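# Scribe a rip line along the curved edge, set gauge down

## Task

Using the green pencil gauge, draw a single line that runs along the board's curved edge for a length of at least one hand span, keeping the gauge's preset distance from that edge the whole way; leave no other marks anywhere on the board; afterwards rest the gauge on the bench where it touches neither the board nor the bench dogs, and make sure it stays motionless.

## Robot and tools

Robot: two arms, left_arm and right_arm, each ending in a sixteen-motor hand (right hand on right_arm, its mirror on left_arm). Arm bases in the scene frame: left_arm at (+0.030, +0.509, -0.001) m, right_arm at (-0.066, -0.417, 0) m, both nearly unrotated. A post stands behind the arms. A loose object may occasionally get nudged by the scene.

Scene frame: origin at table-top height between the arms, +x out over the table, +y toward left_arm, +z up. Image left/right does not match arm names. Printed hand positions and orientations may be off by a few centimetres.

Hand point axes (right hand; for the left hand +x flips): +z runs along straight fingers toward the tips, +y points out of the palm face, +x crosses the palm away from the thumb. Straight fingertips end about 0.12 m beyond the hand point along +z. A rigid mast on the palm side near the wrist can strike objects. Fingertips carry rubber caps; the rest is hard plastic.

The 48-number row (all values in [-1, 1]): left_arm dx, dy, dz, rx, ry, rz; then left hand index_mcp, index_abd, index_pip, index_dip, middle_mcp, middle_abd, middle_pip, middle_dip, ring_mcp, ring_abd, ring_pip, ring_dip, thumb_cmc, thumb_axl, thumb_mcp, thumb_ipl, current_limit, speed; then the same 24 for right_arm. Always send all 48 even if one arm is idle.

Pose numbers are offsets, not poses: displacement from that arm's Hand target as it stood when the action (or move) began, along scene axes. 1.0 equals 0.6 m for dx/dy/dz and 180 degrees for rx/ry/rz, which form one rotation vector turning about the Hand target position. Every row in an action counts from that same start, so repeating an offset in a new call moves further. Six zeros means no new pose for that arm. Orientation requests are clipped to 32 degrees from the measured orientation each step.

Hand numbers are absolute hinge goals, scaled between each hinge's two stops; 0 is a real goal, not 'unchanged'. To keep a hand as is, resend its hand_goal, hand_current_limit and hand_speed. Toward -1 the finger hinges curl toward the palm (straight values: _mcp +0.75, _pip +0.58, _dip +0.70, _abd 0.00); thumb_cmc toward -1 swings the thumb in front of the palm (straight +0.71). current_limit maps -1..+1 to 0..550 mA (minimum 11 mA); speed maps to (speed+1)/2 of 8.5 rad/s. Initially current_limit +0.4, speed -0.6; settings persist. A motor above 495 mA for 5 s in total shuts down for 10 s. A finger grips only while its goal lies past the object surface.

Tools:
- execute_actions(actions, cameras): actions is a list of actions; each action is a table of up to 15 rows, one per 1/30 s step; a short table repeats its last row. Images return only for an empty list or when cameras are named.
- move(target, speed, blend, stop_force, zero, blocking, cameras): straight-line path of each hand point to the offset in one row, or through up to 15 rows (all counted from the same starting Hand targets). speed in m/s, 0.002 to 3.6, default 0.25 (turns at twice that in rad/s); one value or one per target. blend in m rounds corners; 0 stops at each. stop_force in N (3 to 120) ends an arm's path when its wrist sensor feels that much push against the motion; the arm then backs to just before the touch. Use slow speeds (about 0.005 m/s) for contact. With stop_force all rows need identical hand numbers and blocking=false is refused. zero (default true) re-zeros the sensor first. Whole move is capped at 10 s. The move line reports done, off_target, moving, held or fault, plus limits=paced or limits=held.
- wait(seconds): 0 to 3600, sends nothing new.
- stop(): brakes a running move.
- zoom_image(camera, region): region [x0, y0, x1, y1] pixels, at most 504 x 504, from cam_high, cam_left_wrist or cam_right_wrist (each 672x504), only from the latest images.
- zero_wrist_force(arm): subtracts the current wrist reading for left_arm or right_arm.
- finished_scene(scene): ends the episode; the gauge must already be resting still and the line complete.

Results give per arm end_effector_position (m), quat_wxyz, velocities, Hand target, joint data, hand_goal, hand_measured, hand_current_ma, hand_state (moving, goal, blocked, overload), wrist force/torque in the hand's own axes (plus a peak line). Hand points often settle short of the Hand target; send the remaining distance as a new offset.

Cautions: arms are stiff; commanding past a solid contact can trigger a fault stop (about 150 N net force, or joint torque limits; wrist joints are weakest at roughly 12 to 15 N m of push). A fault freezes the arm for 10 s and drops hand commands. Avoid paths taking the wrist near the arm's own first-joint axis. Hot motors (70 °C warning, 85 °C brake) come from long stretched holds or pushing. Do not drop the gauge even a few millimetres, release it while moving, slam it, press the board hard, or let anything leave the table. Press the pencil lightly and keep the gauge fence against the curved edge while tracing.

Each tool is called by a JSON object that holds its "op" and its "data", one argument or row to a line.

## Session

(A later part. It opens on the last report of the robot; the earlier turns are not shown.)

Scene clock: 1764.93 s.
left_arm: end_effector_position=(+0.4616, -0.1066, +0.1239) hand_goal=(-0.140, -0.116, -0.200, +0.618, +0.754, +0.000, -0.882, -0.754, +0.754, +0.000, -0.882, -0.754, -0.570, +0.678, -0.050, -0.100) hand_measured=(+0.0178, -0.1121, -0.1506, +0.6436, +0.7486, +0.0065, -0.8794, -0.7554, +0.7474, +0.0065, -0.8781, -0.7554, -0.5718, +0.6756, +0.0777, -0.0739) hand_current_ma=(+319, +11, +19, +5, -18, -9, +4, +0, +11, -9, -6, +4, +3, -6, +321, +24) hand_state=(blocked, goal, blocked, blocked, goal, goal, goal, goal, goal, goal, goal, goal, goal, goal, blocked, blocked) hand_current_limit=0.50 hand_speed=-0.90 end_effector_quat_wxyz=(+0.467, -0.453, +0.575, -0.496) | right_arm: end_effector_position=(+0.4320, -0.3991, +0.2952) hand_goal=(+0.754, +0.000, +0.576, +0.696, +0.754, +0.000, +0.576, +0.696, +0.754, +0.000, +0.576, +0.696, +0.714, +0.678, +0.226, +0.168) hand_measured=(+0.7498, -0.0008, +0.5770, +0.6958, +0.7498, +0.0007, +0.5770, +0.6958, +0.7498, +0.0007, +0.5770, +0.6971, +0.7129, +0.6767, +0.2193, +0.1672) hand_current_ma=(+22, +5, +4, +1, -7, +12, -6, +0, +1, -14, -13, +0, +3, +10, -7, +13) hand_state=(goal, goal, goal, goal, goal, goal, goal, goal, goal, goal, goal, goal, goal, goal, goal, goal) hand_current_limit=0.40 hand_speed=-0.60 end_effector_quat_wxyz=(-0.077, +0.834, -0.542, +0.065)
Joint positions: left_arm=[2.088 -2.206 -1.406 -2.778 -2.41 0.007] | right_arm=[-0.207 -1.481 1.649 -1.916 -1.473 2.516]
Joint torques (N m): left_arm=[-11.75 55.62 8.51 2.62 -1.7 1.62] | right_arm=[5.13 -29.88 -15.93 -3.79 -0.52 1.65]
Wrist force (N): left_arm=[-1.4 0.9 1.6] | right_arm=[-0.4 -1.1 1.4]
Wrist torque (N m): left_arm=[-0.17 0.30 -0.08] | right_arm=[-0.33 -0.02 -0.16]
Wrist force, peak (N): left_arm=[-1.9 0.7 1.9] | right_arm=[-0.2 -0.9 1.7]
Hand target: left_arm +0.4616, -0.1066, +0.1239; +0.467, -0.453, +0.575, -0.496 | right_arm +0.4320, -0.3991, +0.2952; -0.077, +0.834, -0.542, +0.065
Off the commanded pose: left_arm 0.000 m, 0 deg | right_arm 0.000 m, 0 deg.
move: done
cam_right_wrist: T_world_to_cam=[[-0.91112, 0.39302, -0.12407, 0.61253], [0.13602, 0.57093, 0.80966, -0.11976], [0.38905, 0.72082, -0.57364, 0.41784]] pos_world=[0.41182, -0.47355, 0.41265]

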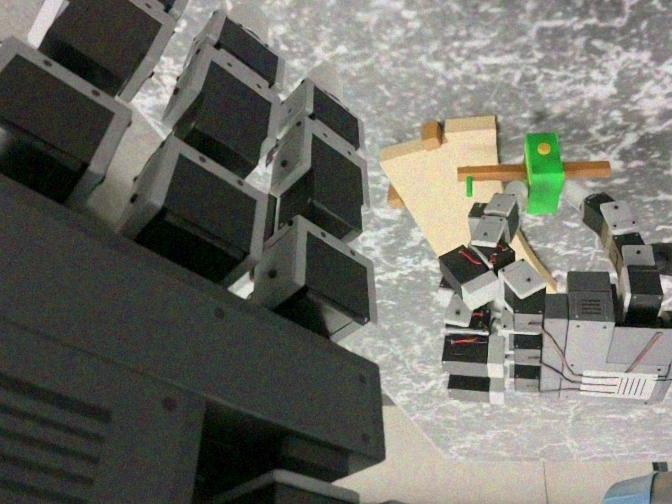

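{"op": "zoom_image", "data": {
  "camera": "cam_right_wrist",
  "region": [360, 100, 560, 250]
}}

{"op": "wait", "data": {
  "seconds": 0.1,
  "cameras": ["cam_high"]
}}

{"op": "zoom_image", "data": {
  "camera": "cam_high",
  "region": [280, 220, 420, 360]
}}

Scaled by 2.520 from the camera's image (finer frame: 960x720).

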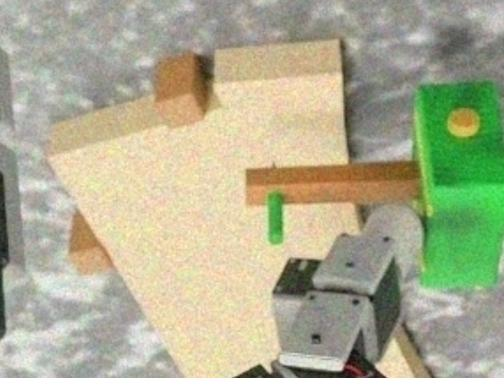

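Scene clock: 1792.93 s.
left_arm: end_effector_position=(+0.4616, -0.1066, +0.1239) hand_goal=(-0.140, -0.116, -0.200, +0.618, +0.754, +0.000, -0.882, -0.754, +0.754, +0.000, -0.882, -0.754, -0.570, +0.678, -0.050, -0.100) hand_measured=(+0.0178, -0.1121, -0.1493, +0.6436, +0.7486, +0.0051, -0.8781, -0.7554, +0.7486, +0.0065, -0.8768, -0.7541, -0.5730, +0.6756, +0.0768, -0.0739) hand_current_ma=(+343, +0, +27, +6, -12, -9, -8, +1, +14, +2, +6, -17, +7, -13, +318, +29) hand_state=(blocked, goal, blocked, blocked, goal, goal, goal, goal, goal, goal, goal, goal, goal, goal, blocked, blocked) hand_current_limit=0.50 hand_speed=-0.90 end_effector_quat_wxyz=(+0.467, -0.453, +0.575, -0.496) | right_arm: end_effector_position=(+0.4320, -0.3991, +0.2952) hand_goal=(+0.754, +0.000, +0.576, +0.696, +0.754, +0.000, +0.576, +0.696, +0.754, +0.000, +0.576, +0.696, +0.714, +0.678, +0.226, +0.168) hand_measured=(+0.7498, -0.0008, +0.5770, +0.6958, +0.7498, -0.0008, +0.5770, +0.6958, +0.7498, -0.0008, +0.5770, +0.6958, +0.7142, +0.6777, +0.2203, +0.1681) hand_current_ma=(+7, +3, +5, -7, -7, +3, -1, -7, +1, -13, -8, -6, +10, -5, -7, +12) hand_state=(goal, goal, goal, goal, goal, goal, goal, goal, goal, goal, goal, goal, goal, goal, goal, goal) hand_current_limit=0.40 hand_speed=-0.60 end_effector_quat_wxyz=(-0.077, +0.834, -0.542, +0.065)
Joint positions: left_arm=[2.088 -2.206 -1.406 -2.778 -2.41 0.007] | right_arm=[-0.207 -1.481 1.649 -1.916 -1.473 2.516]
Joint torques (N m): left_arm=[-9.96 55.22 7.64 2.52 -1.65 1.73] | right_arm=[5.32 -30.46 -15.11 -3.51 -0.23 1.73]
Wrist force (N): left_arm=[-1.5 0.8 1.9] | right_arm=[-0.1 -0.9 1.2]
Wrist torque (N m): left_arm=[-0.19 0.33 -0.09] | right_arm=[-0.29 -0.05 -0.13]
Wrist force, peak (N): left_arm=[-1.6 1.0 1.9] | right_arm=[-0.3 -1.0 1.6]
Hand target: left_arm +0.4616, -0.1066, +0.1239; +0.467, -0.453, +0.575, -0.496 | right_arm +0.4320, -0.3991, +0.2952; -0.077, +0.834, -0.542, +0.065
Off the commanded pose: left_arm 0.000 m, 0 deg | right_arm 0.000 m, 0 deg.
wait: 0.10 s; at rest from the start

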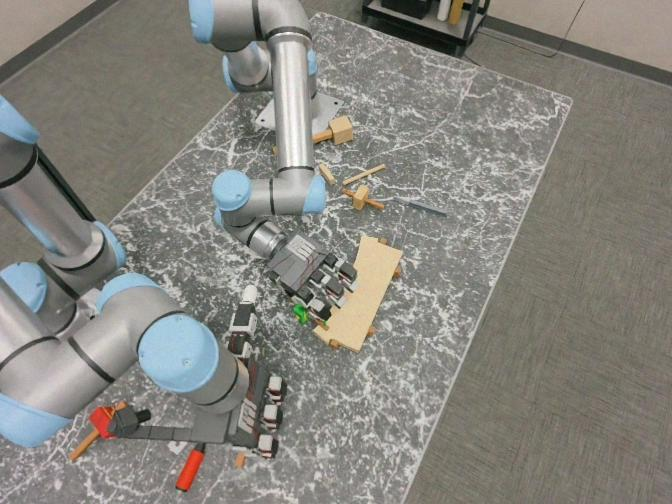

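Scaled by 3.600 from the camera's image (finer frame: 960x720).

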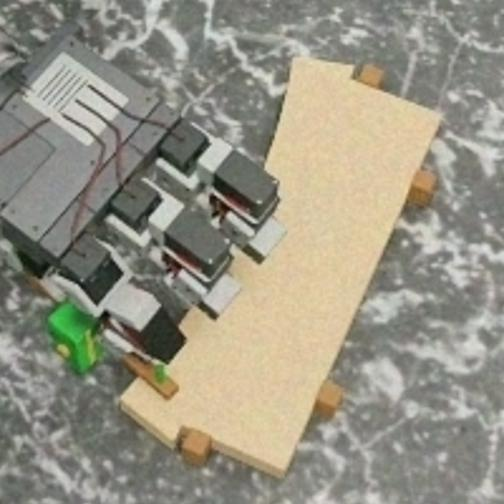

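{"op": "wait", "data": {
  "seconds": 0.1,
  "cameras": ["cam_right_wrist"]
}}

{"op": "zoom_image", "data": {
  "camera": "cam_right_wrist",
  "region": [440, 140, 540, 215]
}}

{"op": "zoom_image", "data": {
  "camera": "cam_right_wrist",
  "region": [520, 125, 620, 200]
}}

Scene clock: 1835.93 s.
left_arm: end_effector_position=(+0.4616, -0.1066, +0.1239) hand_goal=(-0.140, -0.116, -0.200, +0.618, +0.754, +0.000, -0.882, -0.754, +0.754, +0.000, -0.882, -0.754, -0.570, +0.678, -0.050, -0.100) hand_measured=(+0.0178, -0.1136, -0.1480, +0.6423, +0.7486, +0.0051, -0.8781, -0.7554, +0.7462, +0.0065, -0.8781, -0.7567, -0.5730, +0.6746, +0.0758, -0.0748) hand_current_ma=(+325, +20, +30, +8, -11, -2, -2, +5, +15, -3, -1, -10, +6, -22, +316, +36) hand_state=(blocked, goal, blocked, blocked, goal, goal, goal, goal, goal, goal, goal, goal, goal, goal, blocked, blocked) hand_current_limit=0.50 hand_speed=-0.90 end_effector_quat_wxyz=(+0.467, -0.453, +0.575, -0.496) | right_arm: end_effector_position=(+0.4320, -0.3991, +0.2952) hand_goal=(+0.754, +0.000, +0.576, +0.696, +0.754, +0.000, +0.576, +0.696, +0.754, +0.000, +0.576, +0.696, +0.714, +0.678, +0.226, +0.168) hand_measured=(+0.7498, -0.0008, +0.5770, +0.6958, +0.7511, +0.0007, +0.5770, +0.6958, +0.7486, +0.0007, +0.5757, +0.6958, +0.7129, +0.6777, +0.2203, +0.1672) hand_current_ma=(+9, +3, +11, +16, -13, +20, +1, -7, +9, -12, +19, +2, +18, -4, -9, +0) hand_state=(goal, goal, goal, goal, goal, goal, goal, goal, goal, goal, goal, goal, goal, goal, goal, goal) hand_current_limit=0.40 hand_speed=-0.60 end_effector_quat_wxyz=(-0.077, +0.834, -0.542, +0.065)
Joint positions: left_arm=[2.088 -2.206 -1.406 -2.778 -2.41 0.007] | right_arm=[-0.207 -1.481 1.649 -1.916 -1.473 2.516]
Joint torques (N m): left_arm=[-10.06 55.22 8.86 2.8 -1.54 1.58] | right_arm=[4.67 -30.1 -15.88 -3.68 -0.09 1.99]
Wrist force (N): left_arm=[-1.5 0.7 1.9] | right_arm=[-0.3 -1.1 1.4]
Wrist torque (N m): left_arm=[-0.21 0.33 -0.08] | right_arm=[-0.34 -0.02 -0.15]
Wrist force, peak (N): left_arm=[-1.6 0.9 2.0] | right_arm=[-0.2 -0.9 1.7]
Hand target: left_arm +0.4616, -0.1066, +0.1239; +0.467, -0.453, +0.575, -0.496 | right_arm +0.4320, -0.3991, +0.2952; -0.077, +0.834, -0.542, +0.065
Off the commanded pose: left_arm 0.000 m, 0 deg | right_arm 0.000 m, 0 deg.
wait: 0.10 s; at rest from the start
cam_right_wrist: T_world_to_cam=[[-0.91112, 0.39302, -0.12407, 0.61253], [0.13602, 0.57093, 0.80966, -0.11976], [0.38905, 0.72082, -0.57364, 0.41784]] pos_world=[0.41182, -0.47355, 0.41265]

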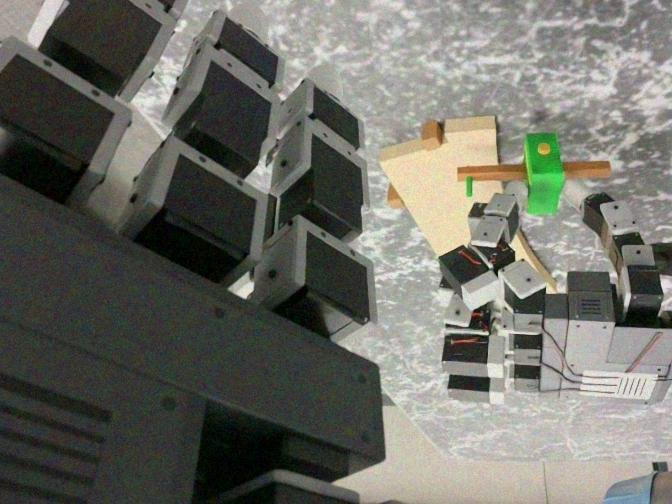

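Scaled by 5.040 from the camera's image (finer frame: 960x720).

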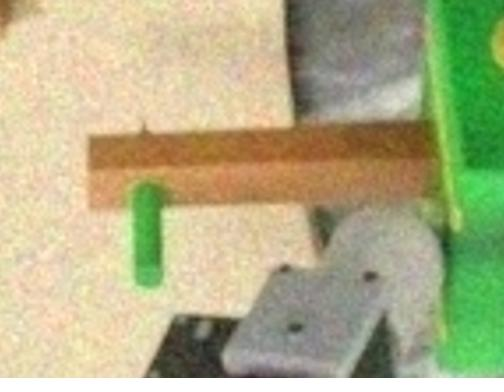

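Scaled by 5.040 from the camera's image (finer frame: 960x720).

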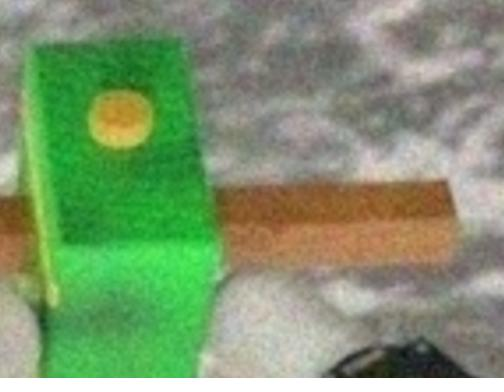

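{"op": "move", "data": {
  "target": [-0.0035,0.0105,0.003, -0.00238,-0.0165,0, -0.14,-0.117,-0.2,0.617,0.753,0,-0.883,-0.754,0.753,0,-0.883,-0.754,-0.571,0.677,-0.05,-0.1,0.5,-0.9, 0,0,0,0,0,0, 0.754,0,0.576,0.696,0.754,0,0.576,0.696,0.754,0,0.576,0.696,0.714,0.678,0.226,0.168,0.4,-0.6],
  "speed": 0.06,
  "cameras": ["cam_high","cam_right_wrist"]
}}

{"op": "zoom_image", "data": {
  "camera": "cam_right_wrist",
  "region": [440, 115, 620, 215]
}}

{"op": "zoom_image", "data": {
  "camera": "cam_high",
  "region": [280, 290, 370, 360]
}}

Scene clock: 1859.37 s.
left_arm: end_effector_position=(+0.4595, -0.1003, +0.1257) hand_goal=(-0.140, -0.116, -0.200, +0.618, +0.754, +0.000, -0.882, -0.754, +0.754, +0.000, -0.882, -0.754, -0.570, +0.678, -0.050, -0.100) hand_measured=(+0.0178, -0.1121, -0.1493, +0.6436, +0.7474, +0.0065, -0.8781, -0.7554, +0.7474, +0.0065, -0.8781, -0.7567, -0.5730, +0.6746, +0.0777, -0.0739) hand_current_ma=(+331, -6, +42, +9, -17, -20, +5, +5, +18, +11, +3, +0, +16, -4, +326, +35) hand_state=(blocked, goal, blocked, blocked, goal, goal, goal, goal, goal, goal, goal, goal, goal, goal, blocked, blocked) hand_current_limit=0.50 hand_speed=-0.90 end_effector_quat_wxyz=(+0.480, -0.442, +0.561, -0.510) | right_arm: end_effector_position=(+0.4320, -0.3991, +0.2952) hand_goal=(+0.754, +0.000, +0.576, +0.696, +0.754, +0.000, +0.576, +0.696, +0.754, +0.000, +0.576, +0.696, +0.714, +0.678, +0.226, +0.168) hand_measured=(+0.7498, -0.0008, +0.5770, +0.6958, +0.7498, +0.0007, +0.5757, +0.6958, +0.7486, +0.0007, +0.5770, +0.6958, +0.7129, +0.6767, +0.2203, +0.1672) hand_current_ma=(+9, +7, -1, -2, -8, +5, +2, -1, -2, -10, -15, -1, -2, -1, +2, +18) hand_state=(goal, goal, goal, goal, goal, goal, goal, goal, goal, goal, goal, goal, goal, goal, goal, goal) hand_current_limit=0.40 hand_speed=-0.60 end_effector_quat_wxyz=(-0.077, +0.834, -0.542, +0.065)
Joint positions: left_arm=[2.085 -2.181 -1.476 -2.655 -2.416 0.066] | right_arm=[-0.207 -1.481 1.649 -1.916 -1.473 2.516]
Joint torques (N m): left_arm=[-10.47 54.8 9.06 2.96 -0.41 1.74] | right_arm=[4.45 -31.03 -16.13 -3.58 -0.32 1.9]
Wrist force (N): left_arm=[-1.5 1.0 1.8] | right_arm=[-0.3 -0.9 1.3]
Wrist torque (N m): left_arm=[-0.18 0.34 -0.11] | right_arm=[-0.31 -0.02 -0.16]
Wrist force, peak (N): left_arm=[-1.7 1.1 1.9] | right_arm=[-0.2 -1.1 1.6]
Hand target: left_arm +0.4595, -0.1003, +0.1257; +0.480, -0.442, +0.561, -0.510 | right_arm +0.4320, -0.3991, +0.2952; -0.077, +0.834, -0.542, +0.065
Off the commanded pose: left_arm 0.000 m, 0 deg | right_arm 0.000 m, 0 deg.
move: done
cam_right_wrist: T_world_to_cam=[[-0.91112, 0.39302, -0.12407, 0.61253], [0.13602, 0.57093, 0.80966, -0.11976], [0.38905, 0.72082, -0.57364, 0.41784]] pos_world=[0.41182, -0.47355, 0.41265]

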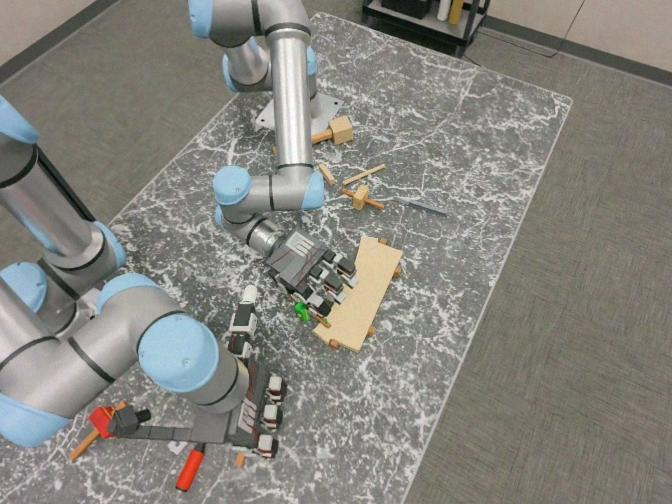

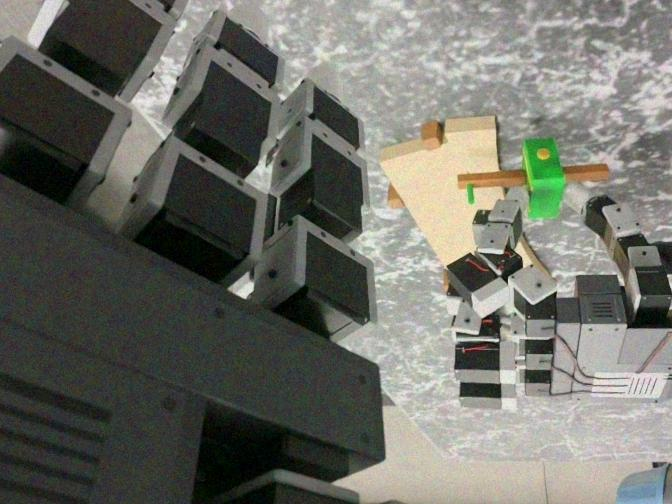

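Scaled by 2.800 from the camera's image (finer frame: 960x720).

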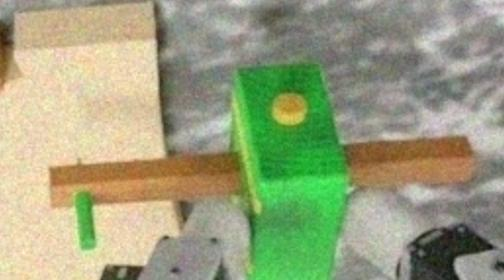

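Scaled by 5.600 from the camera's image (finer frame: 960x720).

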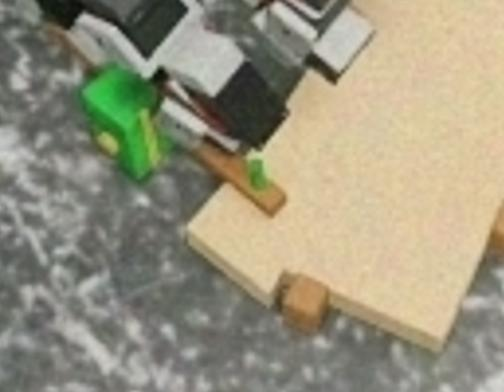

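{"op": "move", "data": {
  "target": [0,0,-0.0437, 0,0,0, -0.14,-0.117,-0.2,0.617,0.753,0,-0.883,-0.754,0.753,0,-0.883,-0.754,-0.571,0.677,-0.05,-0.1,0.5,-0.9, 0,0,0,0,0,0, 0.754,0,0.576,0.696,0.754,0,0.576,0.696,0.754,0,0.576,0.696,0.714,0.678,0.226,0.168,0.4,-0.6],
  "speed": 0.03,
  "stop_force": 4,
  "cameras": ["cam_high","cam_right_wrist"]
}}

{"op": "zoom_image", "data": {
  "camera": "cam_right_wrist",
  "region": [440, 100, 620, 200]
}}

{"op": "zoom_image", "data": {
  "camera": "cam_high",
  "region": [280, 290, 370, 360]
}}

Scene clock: 1878.73 s.
left_arm: end_effector_position=(+0.4595, -0.1003, +0.0995) hand_goal=(-0.140, -0.116, -0.200, +0.618, +0.754, +0.000, -0.882, -0.754, +0.754, +0.000, -0.882, -0.754, -0.570, +0.678, -0.050, -0.100) hand_measured=(+0.0178, -0.1121, -0.1506, +0.6436, +0.7474, +0.0051, -0.8781, -0.7554, +0.7474, +0.0051, -0.8781, -0.7567, -0.5718, +0.6746, +0.0768, -0.0739) hand_current_ma=(+330, -1, +39, +5, -22, -5, +14, -3, +17, -10, +0, -5, +6, -13, +334, +27) hand_state=(blocked, goal, blocked, blocked, goal, goal, goal, goal, goal, goal, goal, goal, goal, goal, blocked, blocked) hand_current_limit=0.50 hand_speed=-0.90 end_effector_quat_wxyz=(+0.480, -0.442, +0.561, -0.510) | right_arm: end_effector_position=(+0.4320, -0.3991, +0.2952) hand_goal=(+0.754, +0.000, +0.576, +0.696, +0.754, +0.000, +0.576, +0.696, +0.754, +0.000, +0.576, +0.696, +0.714, +0.678, +0.226, +0.168) hand_measured=(+0.7498, -0.0008, +0.5770, +0.6958, +0.7498, +0.0007, +0.5770, +0.6971, +0.7486, -0.0008, +0.5757, +0.6958, +0.7129, +0.6777, +0.2203, +0.1681) hand_current_ma=(+5, +2, +6, -4, +8, +6, -6, -6, -4, -2, -5, +0, +9, +11, -19, +12) hand_state=(goal, goal, goal, goal, goal, goal, goal, goal, goal, goal, goal, goal, goal, goal, goal, goal) hand_current_limit=0.40 hand_speed=-0.60 end_effector_quat_wxyz=(-0.077, +0.834, -0.542, +0.065)
Joint positions: left_arm=[2.085 -2.213 -1.499 -2.6 -2.416 0.066] | right_arm=[-0.207 -1.481 1.649 -1.916 -1.473 2.516]
Joint torques (N m): left_arm=[-8.51 33.81 7.58 2.86 0.91 1.74] | right_arm=[4.67 -30.52 -16.83 -3.58 -0.13 1.82]
Wrist force (N): left_arm=[-1.5 0.9 1.7] | right_arm=[-0.1 -1.0 1.5]
Wrist torque (N m): left_arm=[-0.19 0.35 -0.11] | right_arm=[-0.34 -0.05 -0.14]
Wrist force, peak (N): left_arm=[-1.7 1.2 2.0] | right_arm=[-0.3 -1.1 1.6]
Hand target: left_arm +0.4595, -0.1003, +0.0995; +0.480, -0.442, +0.561, -0.510 | right_arm +0.4320, -0.3991, +0.2952; -0.077, +0.834, -0.542, +0.065
Off the commanded pose: left_arm 0.000 m, 0 deg | right_arm 0.000 m, 0 deg.
move: done
cam_right_wrist: T_world_to_cam=[[-0.91112, 0.39302, -0.12407, 0.61253], [0.13602, 0.57093, 0.80966, -0.11976], [0.38905, 0.72082, -0.57364, 0.41784]] pos_world=[0.41182, -0.47355, 0.41265]

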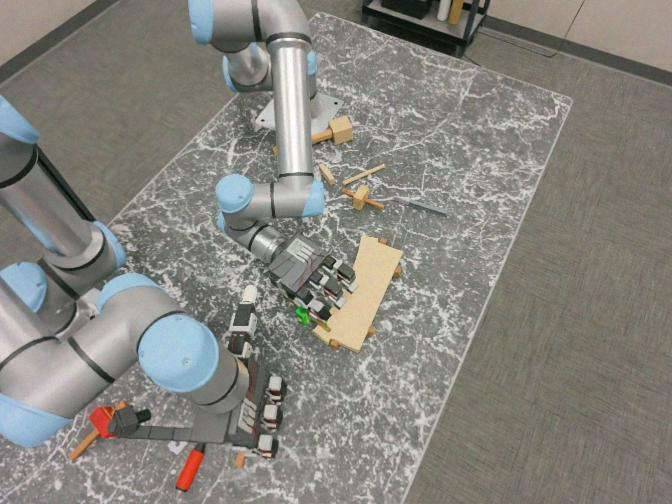

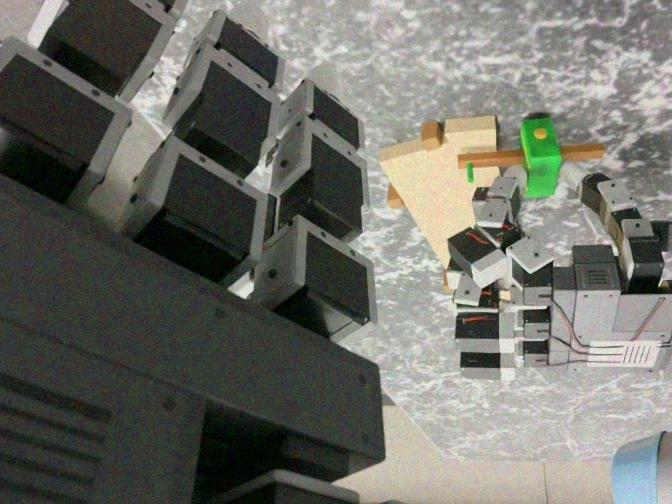

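Scaled by 2.800 from the camera's image (finer frame: 960x720).

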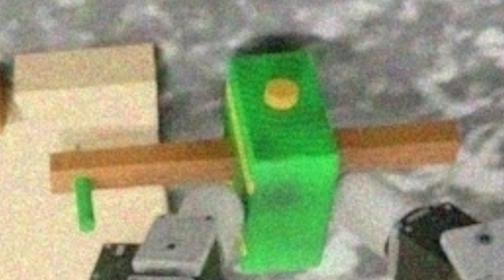

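Scaled by 5.600 from the camera's image (finer frame: 960x720).

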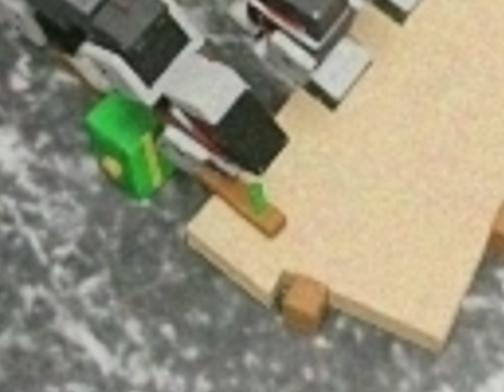

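{"op": "move", "data": {
  "target": [0.0330,-0.00475,0, 0,0,0, -0.14,-0.117,-0.2,0.617,0.753,0,-0.883,-0.754,0.753,0,-0.883,-0.754,-0.571,0.677,-0.05,-0.1,0.5,-0.9, 0,0,0,0,0,0, 0.754,0,0.576,0.696,0.754,0,0.576,0.696,0.754,0,0.576,0.696,0.714,0.678,0.226,0.168,0.4,-0.6],
  "speed": 0.02,
  "stop_force": 3,
  "cameras": ["cam_high","cam_right_wrist"]
}}

{"op": "zoom_image", "data": {
  "camera": "cam_right_wrist",
  "region": [430, 90, 610, 190]
}}

{"op": "zoom_image", "data": {
  "camera": "cam_high",
  "region": [280, 290, 370, 360]
}}

Scene clock: 1891.10 s.
left_arm: end_effector_position=(+0.4793, -0.1032, +0.0995) hand_goal=(-0.140, -0.116, -0.200, +0.618, +0.754, +0.000, -0.882, -0.754, +0.754, +0.000, -0.882, -0.754, -0.570, +0.678, -0.050, -0.100) hand_measured=(+0.0178, -0.1107, -0.1506, +0.6436, +0.7474, +0.0051, -0.8781, -0.7567, +0.7462, +0.0051, -0.8781, -0.7554, -0.5743, +0.6746, +0.0777, -0.0739) hand_current_ma=(+324, +4, +34, -4, -17, -9, +14, -1, -1, -5, -2, +0, +19, -24, +335, +38) hand_state=(blocked, goal, blocked, blocked, goal, goal, goal, goal, goal, goal, goal, goal, goal, goal, blocked, blocked) hand_current_limit=0.50 hand_speed=-0.90 end_effector_quat_wxyz=(+0.480, -0.442, +0.561, -0.510) | right_arm: end_effector_position=(+0.4320, -0.3991, +0.2952) hand_goal=(+0.754, +0.000, +0.576, +0.696, +0.754, +0.000, +0.576, +0.696, +0.754, +0.000, +0.576, +0.696, +0.714, +0.678, +0.226, +0.168) hand_measured=(+0.7498, +0.0007, +0.5770, +0.6971, +0.7498, +0.0007, +0.5770, +0.6958, +0.7498, -0.0008, +0.5770, +0.6958, +0.7129, +0.6777, +0.2203, +0.1672) hand_current_ma=(+18, +1, +6, +7, +6, +14, +2, -7, +6, -8, -10, +2, +3, +0, -2, +11) hand_state=(goal, goal, goal, goal, goal, goal, goal, goal, goal, goal, goal, goal, goal, goal, goal, goal) hand_current_limit=0.40 hand_speed=-0.60 end_effector_quat_wxyz=(-0.077, +0.834, -0.542, +0.065)
Joint positions: left_arm=[2.11 -2.233 -1.464 -2.615 -2.391 0.067] | right_arm=[-0.207 -1.481 1.649 -1.916 -1.473 2.516]
Joint torques (N m): left_arm=[9.43 33.06 25.87 -0.6 1.32 1.35] | right_arm=[4.05 -32.52 -15.6 -3.49 -0.17 1.76]
Wrist force (N): left_arm=[-1.5 0.9 1.9] | right_arm=[0.0 -1.0 1.4]
Wrist torque (N m): left_arm=[-0.20 0.34 -0.10] | right_arm=[-0.32 -0.07 -0.12]
Wrist force, peak (N): left_arm=[-1.7 1.0 2.2] | right_arm=[0.0 -1.1 1.7]
Hand target: left_arm +0.4793, -0.1032, +0.0995; +0.480, -0.442, +0.561, -0.510 | right_arm +0.4320, -0.3991, +0.2952; -0.077, +0.834, -0.542, +0.065
Off the commanded pose: left_arm 0.000 m, 0 deg | right_arm 0.000 m, 0 deg.
move: done
cam_right_wrist: T_world_to_cam=[[-0.91112, 0.39302, -0.12407, 0.61253], [0.13602, 0.57093, 0.80966, -0.11976], [0.38905, 0.72082, -0.57364, 0.41784]] pos_world=[0.41182, -0.47355, 0.41265]

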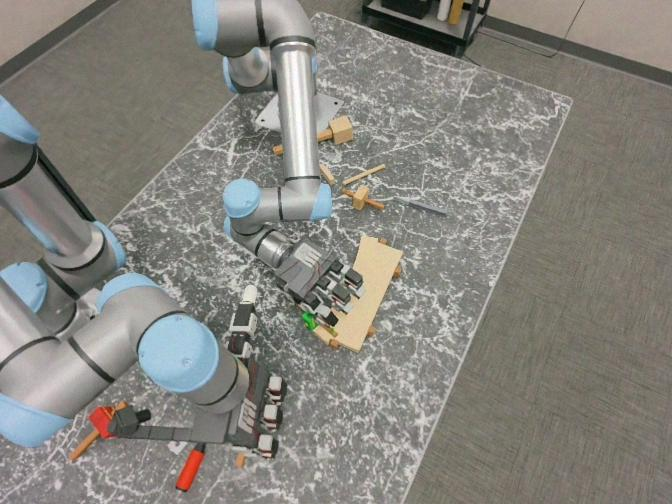

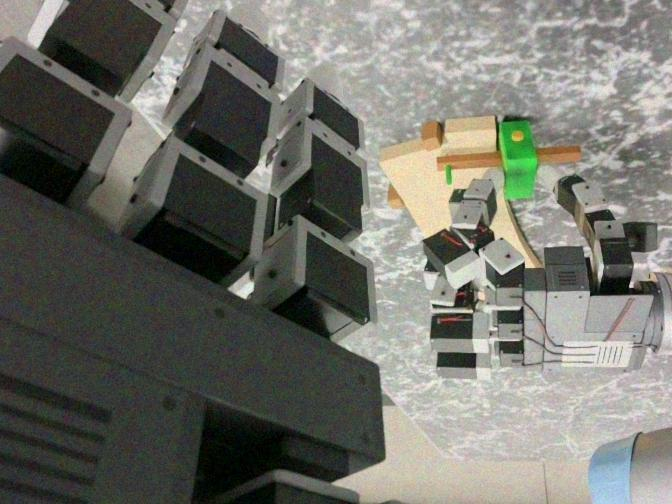

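Scaled by 2.800 from the camera's image (finer frame: 960x720).

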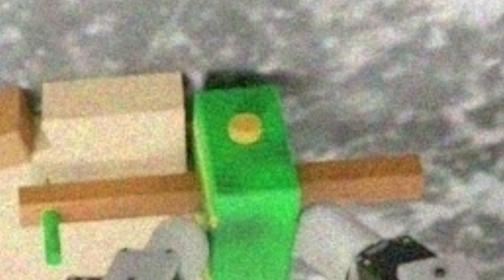

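Scaled by 5.600 from the camera's image (finer frame: 960x720).

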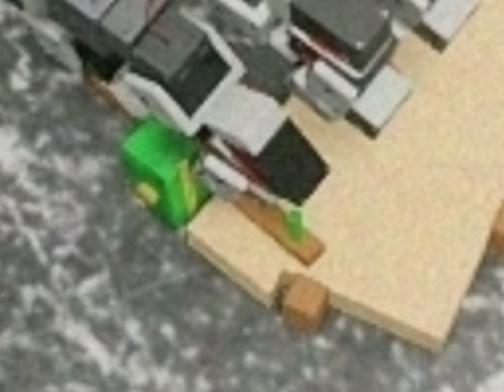

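{"op": "move", "data": {
  "target": [0.025,-0.0036,0, 0,0,0, -0.14,-0.117,-0.2,0.617,0.753,0,-0.883,-0.754,0.753,0,-0.883,-0.754,-0.571,0.677,-0.05,-0.1,0.5,-0.9, 0,0,0,0,0,0, 0.754,0,0.576,0.696,0.754,0,0.576,0.696,0.754,0,0.576,0.696,0.714,0.678,0.226,0.168,0.4,-0.6],
  "speed": 0.006,
  "stop_force": 3,
  "cameras": ["cam_high","cam_right_wrist"]
}}

{"op": "zoom_image", "data": {
  "camera": "cam_right_wrist",
  "region": [430, 90, 610, 190]
}}

{"op": "zoom_image", "data": {
  "camera": "cam_high",
  "region": [280, 290, 370, 360]
}}

Scene clock: 1900.50 s.
left_arm: end_effector_position=(+0.4840, -0.1039, +0.0995) hand_goal=(-0.140, -0.116, -0.200, +0.618, +0.754, +0.000, -0.882, -0.754, +0.754, +0.000, -0.882, -0.754, -0.570, +0.678, -0.050, -0.100) hand_measured=(+0.0082, -0.1107, -0.1377, +0.6525, +0.7474, +0.0065, -0.8781, -0.7554, +0.7474, +0.0065, -0.8781, -0.7554, -0.5630, +0.6820, +0.0777, -0.0748) hand_current_ma=(+278, +10, +51, +19, -16, -3, +7, +8, -12, +1, -4, -5, -1, -8, +328, +20) hand_state=(blocked, goal, blocked, blocked, goal, goal, goal, goal, goal, goal, goal, goal, goal, goal, blocked, blocked) hand_current_limit=0.50 hand_speed=-0.90 end_effector_quat_wxyz=(+0.480, -0.442, +0.561, -0.510) | right_arm: end_effector_position=(+0.4320, -0.3991, +0.2952) hand_goal=(+0.754, +0.000, +0.576, +0.696, +0.754, +0.000, +0.576, +0.696, +0.754, +0.000, +0.576, +0.696, +0.714, +0.678, +0.226, +0.168) hand_measured=(+0.7498, -0.0008, +0.5757, +0.6971, +0.7498, +0.0007, +0.5770, +0.6971, +0.7486, +0.0007, +0.5757, +0.6958, +0.7142, +0.6777, +0.2203, +0.1672) hand_current_ma=(+15, -1, +8, -9, -2, +13, +1, -11, +5, -3, -15, -6, +14, -4, +6, +6) hand_state=(goal, goal, goal, goal, goal, goal, goal, goal, goal, goal, goal, goal, goal, goal, goal, goal) hand_current_limit=0.40 hand_speed=-0.60 end_effector_quat_wxyz=(-0.077, +0.834, -0.542, +0.065)
Joint positions: left_arm=[2.116 -2.238 -1.455 -2.618 -2.385 0.067] | right_arm=[-0.207 -1.481 1.649 -1.916 -1.473 2.516]
Joint torques (N m): left_arm=[-10.66 55.11 7.88 3.18 -1.39 0.46] | right_arm=[4.68 -31.45 -16.23 -3.51 -0.02 1.57]
Wrist force (N): left_arm=[-1.6 1.2 0.2] | right_arm=[-0.3 -0.9 1.5]
Wrist torque (N m): left_arm=[-0.27 0.38 -0.12] | right_arm=[-0.32 -0.03 -0.15]
Wrist force, peak (N): left_arm=[-1.8 1.0 2.0] | right_arm=[-0.1 -1.1 1.7]
Hand target: left_arm +0.4840, -0.1039, +0.0995; +0.480, -0.442, +0.561, -0.510 (not the last commanded pose) | right_arm +0.4320, -0.3991, +0.2952; -0.077, +0.834, -0.542, +0.065
Off the commanded pose: left_arm 0.010 m, 0 deg | right_arm 0.000 m, 0 deg.
move: contact (left_arm)
cam_right_wrist: T_world_to_cam=[[-0.91112, 0.39302, -0.12407, 0.61253], [0.13602, 0.57093, 0.80966, -0.11976], [0.38905, 0.72082, -0.57364, 0.41784]] pos_world=[0.41182, -0.47355, 0.41265]

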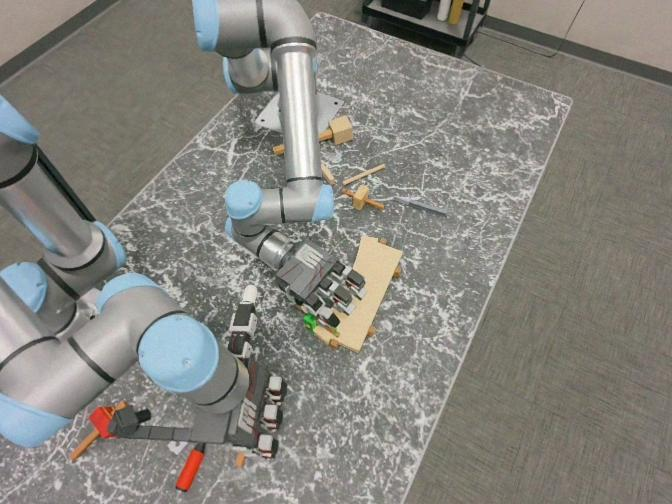

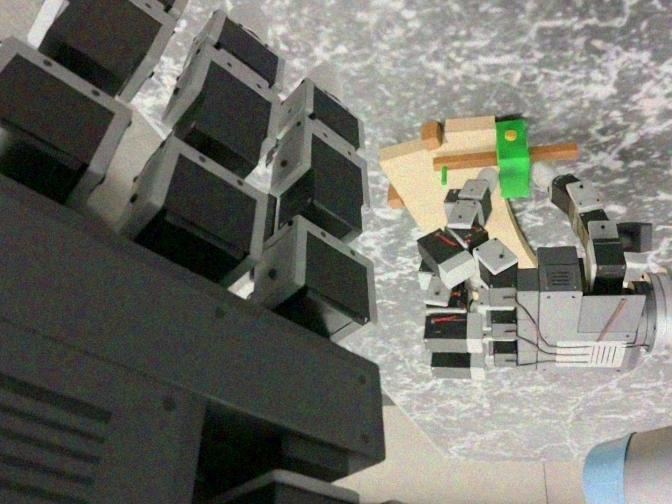

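Scaled by 2.800 from the camera's image (finer frame: 960x720).

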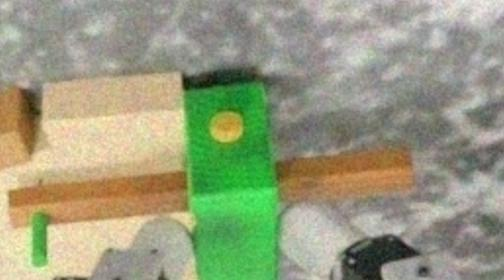

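Scaled by 5.600 from the camera's image (finer frame: 960x720).

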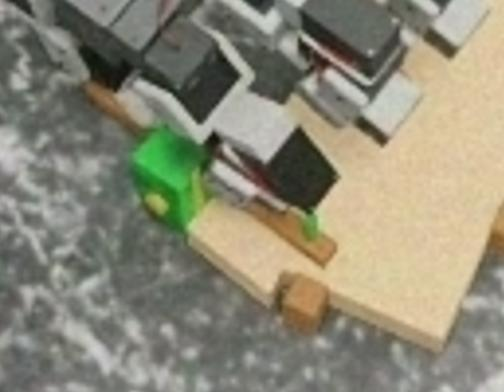

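{"op": "move", "data": {
  "target": [0.0058,-0.0008,0, 0,0,0, -0.14,-0.117,-0.2,0.617,0.753,0,-0.883,-0.754,0.753,0,-0.883,-0.754,-0.571,0.677,-0.05,-0.1,0.5,-0.9, 0,0,0,0,0,0, 0.754,0,0.576,0.696,0.754,0,0.576,0.696,0.754,0,0.576,0.696,0.714,0.678,0.226,0.168,0.4,-0.6],
  "speed": 0.01,
  "cameras": ["cam_high","cam_right_wrist"]
}}

{"op": "zoom_image", "data": {
  "camera": "cam_right_wrist",
  "region": [430, 90, 610, 190]
}}

{"op": "zoom_image", "data": {
  "camera": "cam_high",
  "region": [280, 290, 370, 360]
}}

Scene clock: 1917.07 s.
left_arm: end_effector_position=(+0.4875, -0.1044, +0.0996) hand_goal=(-0.140, -0.116, -0.200, +0.618, +0.754, +0.000, -0.882, -0.754, +0.754, +0.000, -0.882, -0.754, -0.570, +0.678, -0.050, -0.100) hand_measured=(-0.0075, -0.1107, -0.1377, +0.6537, +0.7474, +0.0065, -0.8781, -0.7554, +0.7474, +0.0080, -0.8781, -0.7554, -0.5630, +0.6820, +0.0867, -0.0748) hand_current_ma=(+244, +14, +56, +12, -19, +1, -5, +5, +6, +11, +1, -14, +23, -1, +370, +26) hand_state=(blocked, goal, blocked, blocked, goal, goal, goal, goal, goal, goal, goal, goal, goal, goal, blocked, blocked) hand_current_limit=0.50 hand_speed=-0.90 end_effector_quat_wxyz=(+0.480, -0.442, +0.561, -0.510) | right_arm: end_effector_position=(+0.4320, -0.3991, +0.2952) hand_goal=(+0.754, +0.000, +0.576, +0.696, +0.754, +0.000, +0.576, +0.696, +0.754, +0.000, +0.576, +0.696, +0.714, +0.678, +0.226, +0.168) hand_measured=(+0.7498, -0.0008, +0.5770, +0.6958, +0.7498, -0.0008, +0.5770, +0.6958, +0.7498, +0.0007, +0.5770, +0.6958, +0.7142, +0.6777, +0.2203, +0.1681) hand_current_ma=(+13, +4, +4, +4, +1, +7, -7, -7, +16, -5, -14, -4, +12, -2, -2, +0) hand_state=(goal, goal, goal, goal, goal, goal, goal, goal, goal, goal, goal, goal, goal, goal, goal, goal) hand_current_limit=0.40 hand_speed=-0.60 end_effector_quat_wxyz=(-0.077, +0.834, -0.542, +0.065)
Joint positions: left_arm=[2.12 -2.242 -1.448 -2.621 -2.38 0.067] | right_arm=[-0.207 -1.481 1.649 -1.916 -1.473 2.516]
Joint torques (N m): left_arm=[18.48 25.86 23.5 -0.73 0.97 2.21] | right_arm=[3.04 -33.35 -16.42 -3.42 -0.02 1.8]
Wrist force (N): left_arm=[-0.5 -11.2 -11.8] | right_arm=[-0.2 -1.0 1.4]
Wrist torque (N m): left_arm=[-1.27 0.33 -0.21] | right_arm=[-0.33 -0.04 -0.14]
Wrist force, peak (N): left_arm=[-0.8 -11.7 -11.9] | right_arm=[-0.3 -1.0 1.7]
Hand target: left_arm +0.4875, -0.1044, +0.0995; +0.480, -0.442, +0.561, -0.510 | right_arm +0.4320, -0.3991, +0.2952; -0.077, +0.834, -0.542, +0.065
Off the commanded pose: left_arm 0.000 m, 0 deg | right_arm 0.000 m, 0 deg.
move: done
cam_right_wrist: T_world_to_cam=[[-0.91112, 0.39302, -0.12407, 0.61253], [0.13602, 0.57093, 0.80966, -0.11976], [0.38905, 0.72082, -0.57364, 0.41784]] pos_world=[0.41182, -0.47355, 0.41265]

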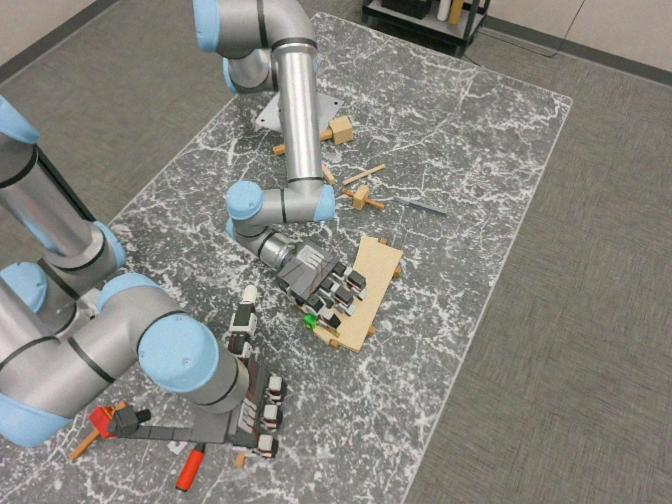

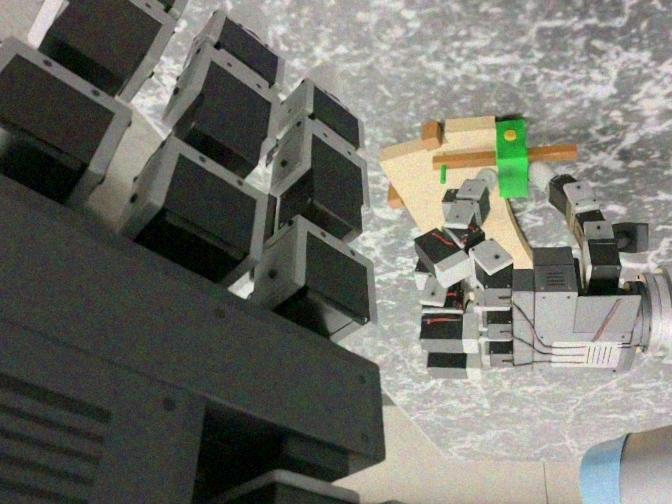

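Scaled by 2.800 from the camera's image (finer frame: 960x720).

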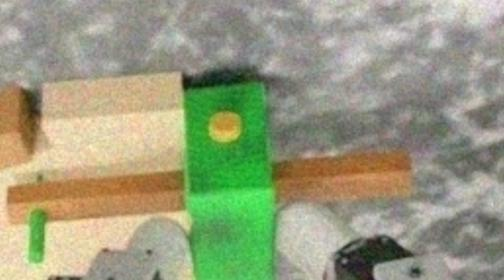

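Scaled by 5.600 from the camera's image (finer frame: 960x720).

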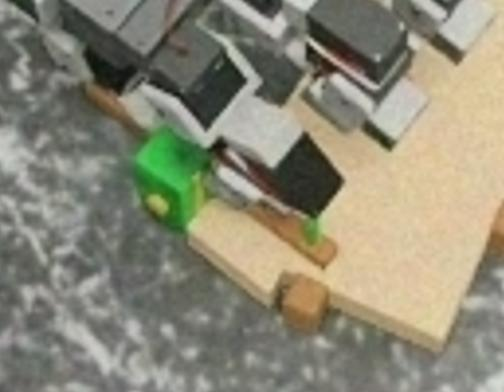

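{"op": "zoom_image", "data": {
  "camera": "cam_high",
  "region": [310, 310, 350, 350]
}}

{"op": "zoom_image", "data": {
  "camera": "cam_right_wrist",
  "region": [420, 110, 540, 200]
}}

Scaled by 12.600 from the camera's image (finer frame: 960x720).

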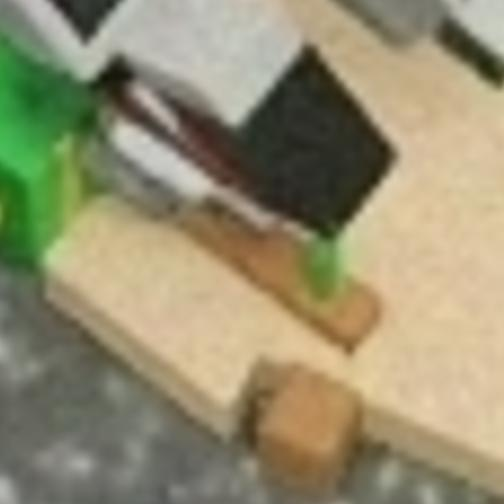

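Scaled by 4.200 from the camera's image (finer frame: 960x720).

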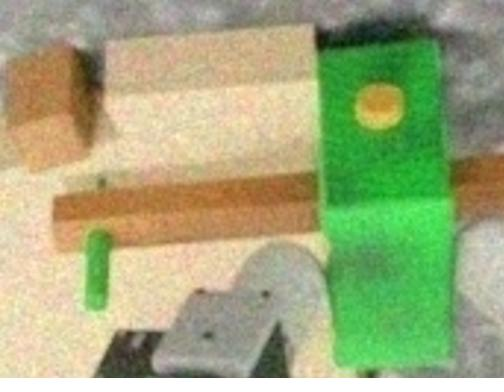

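{"op": "move", "data": {
  "target": [-0.0025,0.00035,0, 0,0,0, -0.14,-0.117,-0.2,0.617,0.753,0,-0.883,-0.754,0.753,0,-0.883,-0.754,-0.571,0.677,-0.05,-0.1,0.5,-0.9, 0,0,0,0,0,0, 0.754,0,0.576,0.696,0.754,0,0.576,0.696,0.754,0,0.576,0.696,0.714,0.678,0.226,0.168,0.4,-0.6],
  "speed": 0.01
}}

Scene clock: 2006.70 s.
left_arm: end_effector_position=(+0.4861, -0.1041, +0.0995) hand_goal=(-0.140, -0.116, -0.200, +0.618, +0.754, +0.000, -0.882, -0.754, +0.754, +0.000, -0.882, -0.754, -0.570, +0.678, -0.050, -0.100) hand_measured=(-0.0063, -0.1121, -0.1326, +0.6537, +0.7486, +0.0065, -0.8781, -0.7567, +0.7474, +0.0065, -0.8781, -0.7554, -0.5642, +0.6809, +0.0837, -0.0682) hand_current_ma=(+249, +9, +50, +21, -10, -8, -8, +9, +3, +10, -24, +6, +10, -7, +353, +40) hand_state=(blocked, goal, blocked, blocked, goal, goal, goal, goal, goal, goal, goal, goal, goal, goal, blocked, blocked) hand_current_limit=0.50 hand_speed=-0.90 end_effector_quat_wxyz=(+0.480, -0.442, +0.561, -0.510) | right_arm: end_effector_position=(+0.4320, -0.3991, +0.2952) hand_goal=(+0.754, +0.000, +0.576, +0.696, +0.754, +0.000, +0.576, +0.696, +0.754, +0.000, +0.576, +0.696, +0.714, +0.678, +0.226, +0.168) hand_measured=(+0.7498, -0.0008, +0.5770, +0.6958, +0.7498, +0.0007, +0.5757, +0.6958, +0.7486, -0.0008, +0.5770, +0.6958, +0.7142, +0.6767, +0.2203, +0.1681) hand_current_ma=(-1, +0, +1, +10, -15, +14, -6, +3, -4, -9, -10, -12, +18, +8, -2, +8) hand_state=(goal, goal, goal, goal, goal, goal, goal, goal, goal, goal, goal, goal, goal, goal, goal, goal) hand_current_limit=0.40 hand_speed=-0.60 end_effector_quat_wxyz=(-0.077, +0.834, -0.542, +0.065)
Joint positions: left_arm=[2.118 -2.24 -1.451 -2.62 -2.382 0.067] | right_arm=[-0.207 -1.481 1.649 -1.916 -1.473 2.516]
Joint torques (N m): left_arm=[-10.24 54.54 7.84 3.05 -1.72 -0.09] | right_arm=[4.21 -31.82 -16.06 -3.34 -0.29 1.52]
Wrist force (N): left_arm=[-1.7 -0.4 0.1] | right_arm=[-0.3 -0.7 1.4]
Wrist torque (N m): left_arm=[-0.42 0.40 -0.13] | right_arm=[-0.29 -0.02 -0.15]
Wrist force, peak (N): left_arm=[-0.9 -10.6 -11.6] | right_arm=[-0.1 -1.0 1.7]
Hand target: left_arm +0.4860, -0.1041, +0.0995; +0.480, -0.442, +0.561, -0.510 | right_arm +0.4320, -0.3991, +0.2952; -0.077, +0.834, -0.542, +0.065
Off the commanded pose: left_arm 0.000 m, 0 deg | right_arm 0.000 m, 0 deg.
move: done

{"op": "move", "data": {
  "target": [0.0027,0.0158,0, 0,0,0.0048, -0.14,-0.117,-0.2,0.617,0.753,0,-0.883,-0.754,0.753,0,-0.883,-0.754,-0.571,0.677,-0.05,-0.1,0.5,-0.9, 0,0,0,0,0,0, 0.754,0,0.576,0.696,0.754,0,0.576,0.696,0.754,0,0.576,0.696,0.714,0.678,0.226,0.168,0.4,-0.6],
  "speed": 0.01,
  "cameras": ["cam_high","cam_right_wrist"]
}}

{"op": "zoom_image", "data": {
  "camera": "cam_right_wrist",
  "region": [420, 110, 540, 200]
}}

{"op": "zoom_image", "data": {
  "camera": "cam_high",
  "region": [310, 300, 360, 350]
}}

Scene clock: 2045.87 s.
left_arm: end_effector_position=(+0.4876, -0.0947, +0.0995) hand_goal=(-0.140, -0.116, -0.200, +0.618, +0.754, +0.000, -0.882, -0.754, +0.754, +0.000, -0.882, -0.754, -0.570, +0.678, -0.050, -0.100) hand_measured=(-0.0075, -0.1019, -0.1326, +0.6525, +0.7474, +0.0051, -0.8781, -0.7554, +0.7450, +0.0051, -0.8768, -0.7554, -0.5592, +0.6809, +0.0857, -0.0682) hand_current_ma=(+254, +19, +55, +4, -7, -10, +5, +10, -7, -14, -3, -21, -1, -6, +357, +39) hand_state=(blocked, goal, blocked, blocked, goal, goal, goal, goal, goal, goal, goal, goal, goal, goal, blocked, blocked) hand_current_limit=0.50 hand_speed=-0.90 end_effector_quat_wxyz=(+0.484, -0.446, +0.557, -0.506) | right_arm: end_effector_position=(+0.4320, -0.3991, +0.2952) hand_goal=(+0.754, +0.000, +0.576, +0.696, +0.754, +0.000, +0.576, +0.696, +0.754, +0.000, +0.576, +0.696, +0.714, +0.678, +0.226, +0.168) hand_measured=(+0.7498, -0.0008, +0.5770, +0.6971, +0.7498, +0.0007, +0.5770, +0.6958, +0.7498, +0.0007, +0.5770, +0.6958, +0.7129, +0.6767, +0.2193, +0.1681) hand_current_ma=(+14, -4, +15, -2, -12, +3, -10, -4, -5, -18, -11, -3, +9, -7, -11, +3) hand_state=(goal, goal, goal, goal, goal, goal, goal, goal, goal, goal, goal, goal, goal, goal, goal, goal) hand_current_limit=0.40 hand_speed=-0.60 end_effector_quat_wxyz=(-0.077, +0.834, -0.542, +0.065)
Joint positions: left_arm=[2.126 -2.229 -1.47 -2.612 -2.39 0.067] | right_arm=[-0.207 -1.481 1.649 -1.916 -1.473 2.516]
Joint torques (N m): left_arm=[12.3 53.97 7.91 2.7 -1.92 -1.25] | right_arm=[3.8 -32.95 -15.79 -3.42 -0.26 1.5]
Wrist force (N): left_arm=[-0.7 -1.1 -1.0] | right_arm=[-0.4 -0.8 1.5]
Wrist torque (N m): left_arm=[-0.42 0.32 -0.15] | right_arm=[-0.32 -0.02 -0.15]
Wrist force, peak (N): left_arm=[-2.2 -0.1 0.5] | right_arm=[-0.2 -1.0 1.8]
Hand target: left_arm +0.4876, -0.0947, +0.0995; +0.484, -0.446, +0.557, -0.506 | right_arm +0.4320, -0.3991, +0.2952; -0.077, +0.834, -0.542, +0.065
Off the commanded pose: left_arm 0.000 m, 0 deg | right_arm 0.000 m, 0 deg.
move: done
cam_right_wrist: T_world_to_cam=[[-0.91112, 0.39302, -0.12407, 0.61253], [0.13602, 0.57093, 0.80966, -0.11976], [0.38905, 0.72082, -0.57364, 0.41784]] pos_world=[0.41182, -0.47355, 0.41265]

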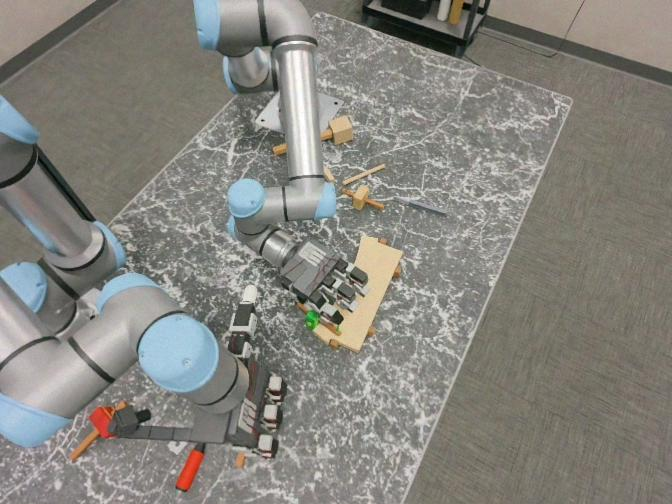

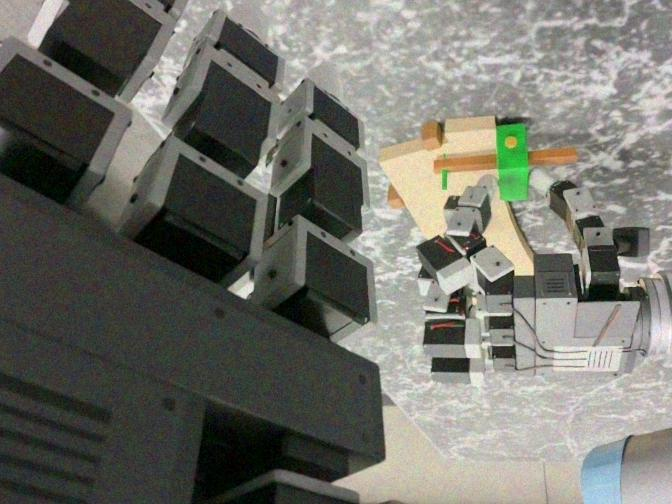

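Scaled by 4.200 from the camera's image (finer frame: 960x720).

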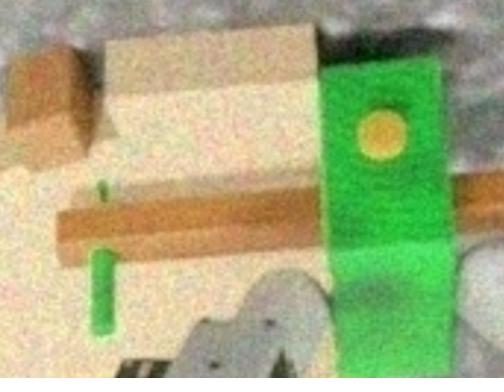

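Scaled by 10.080 from the camera's image (finer frame: 960x720).

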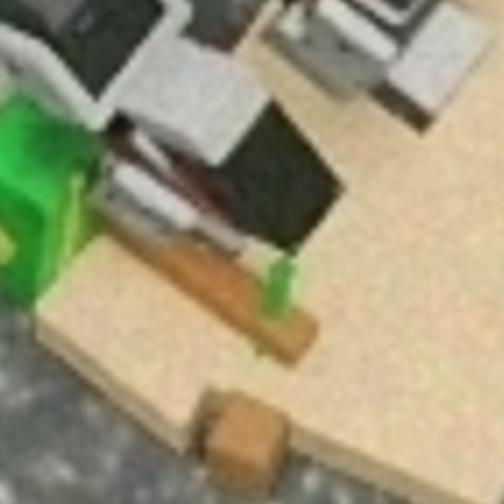

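{"op": "zoom_image", "data": {
  "camera": "cam_right_wrist",
  "region": [425, 140, 475, 195]
}}

{"op": "zoom_image", "data": {
  "camera": "cam_high",
  "region": [325, 320, 350, 345]
}}

Scaled by 9.164 from the camera's image (finer frame: 960x720).

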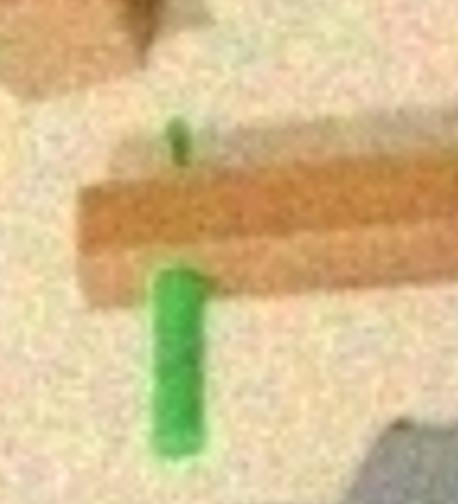

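Scaled by 20.160 from the camera's image (finer frame: 960x720).

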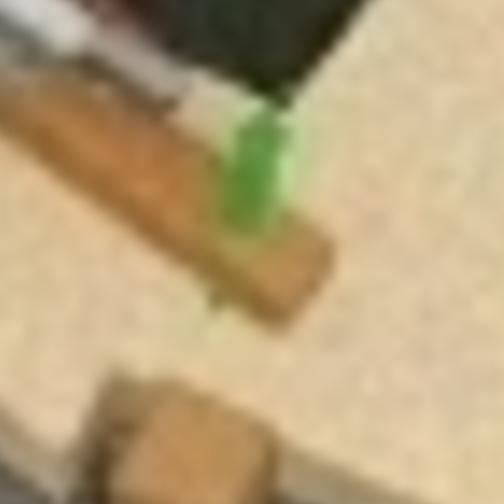

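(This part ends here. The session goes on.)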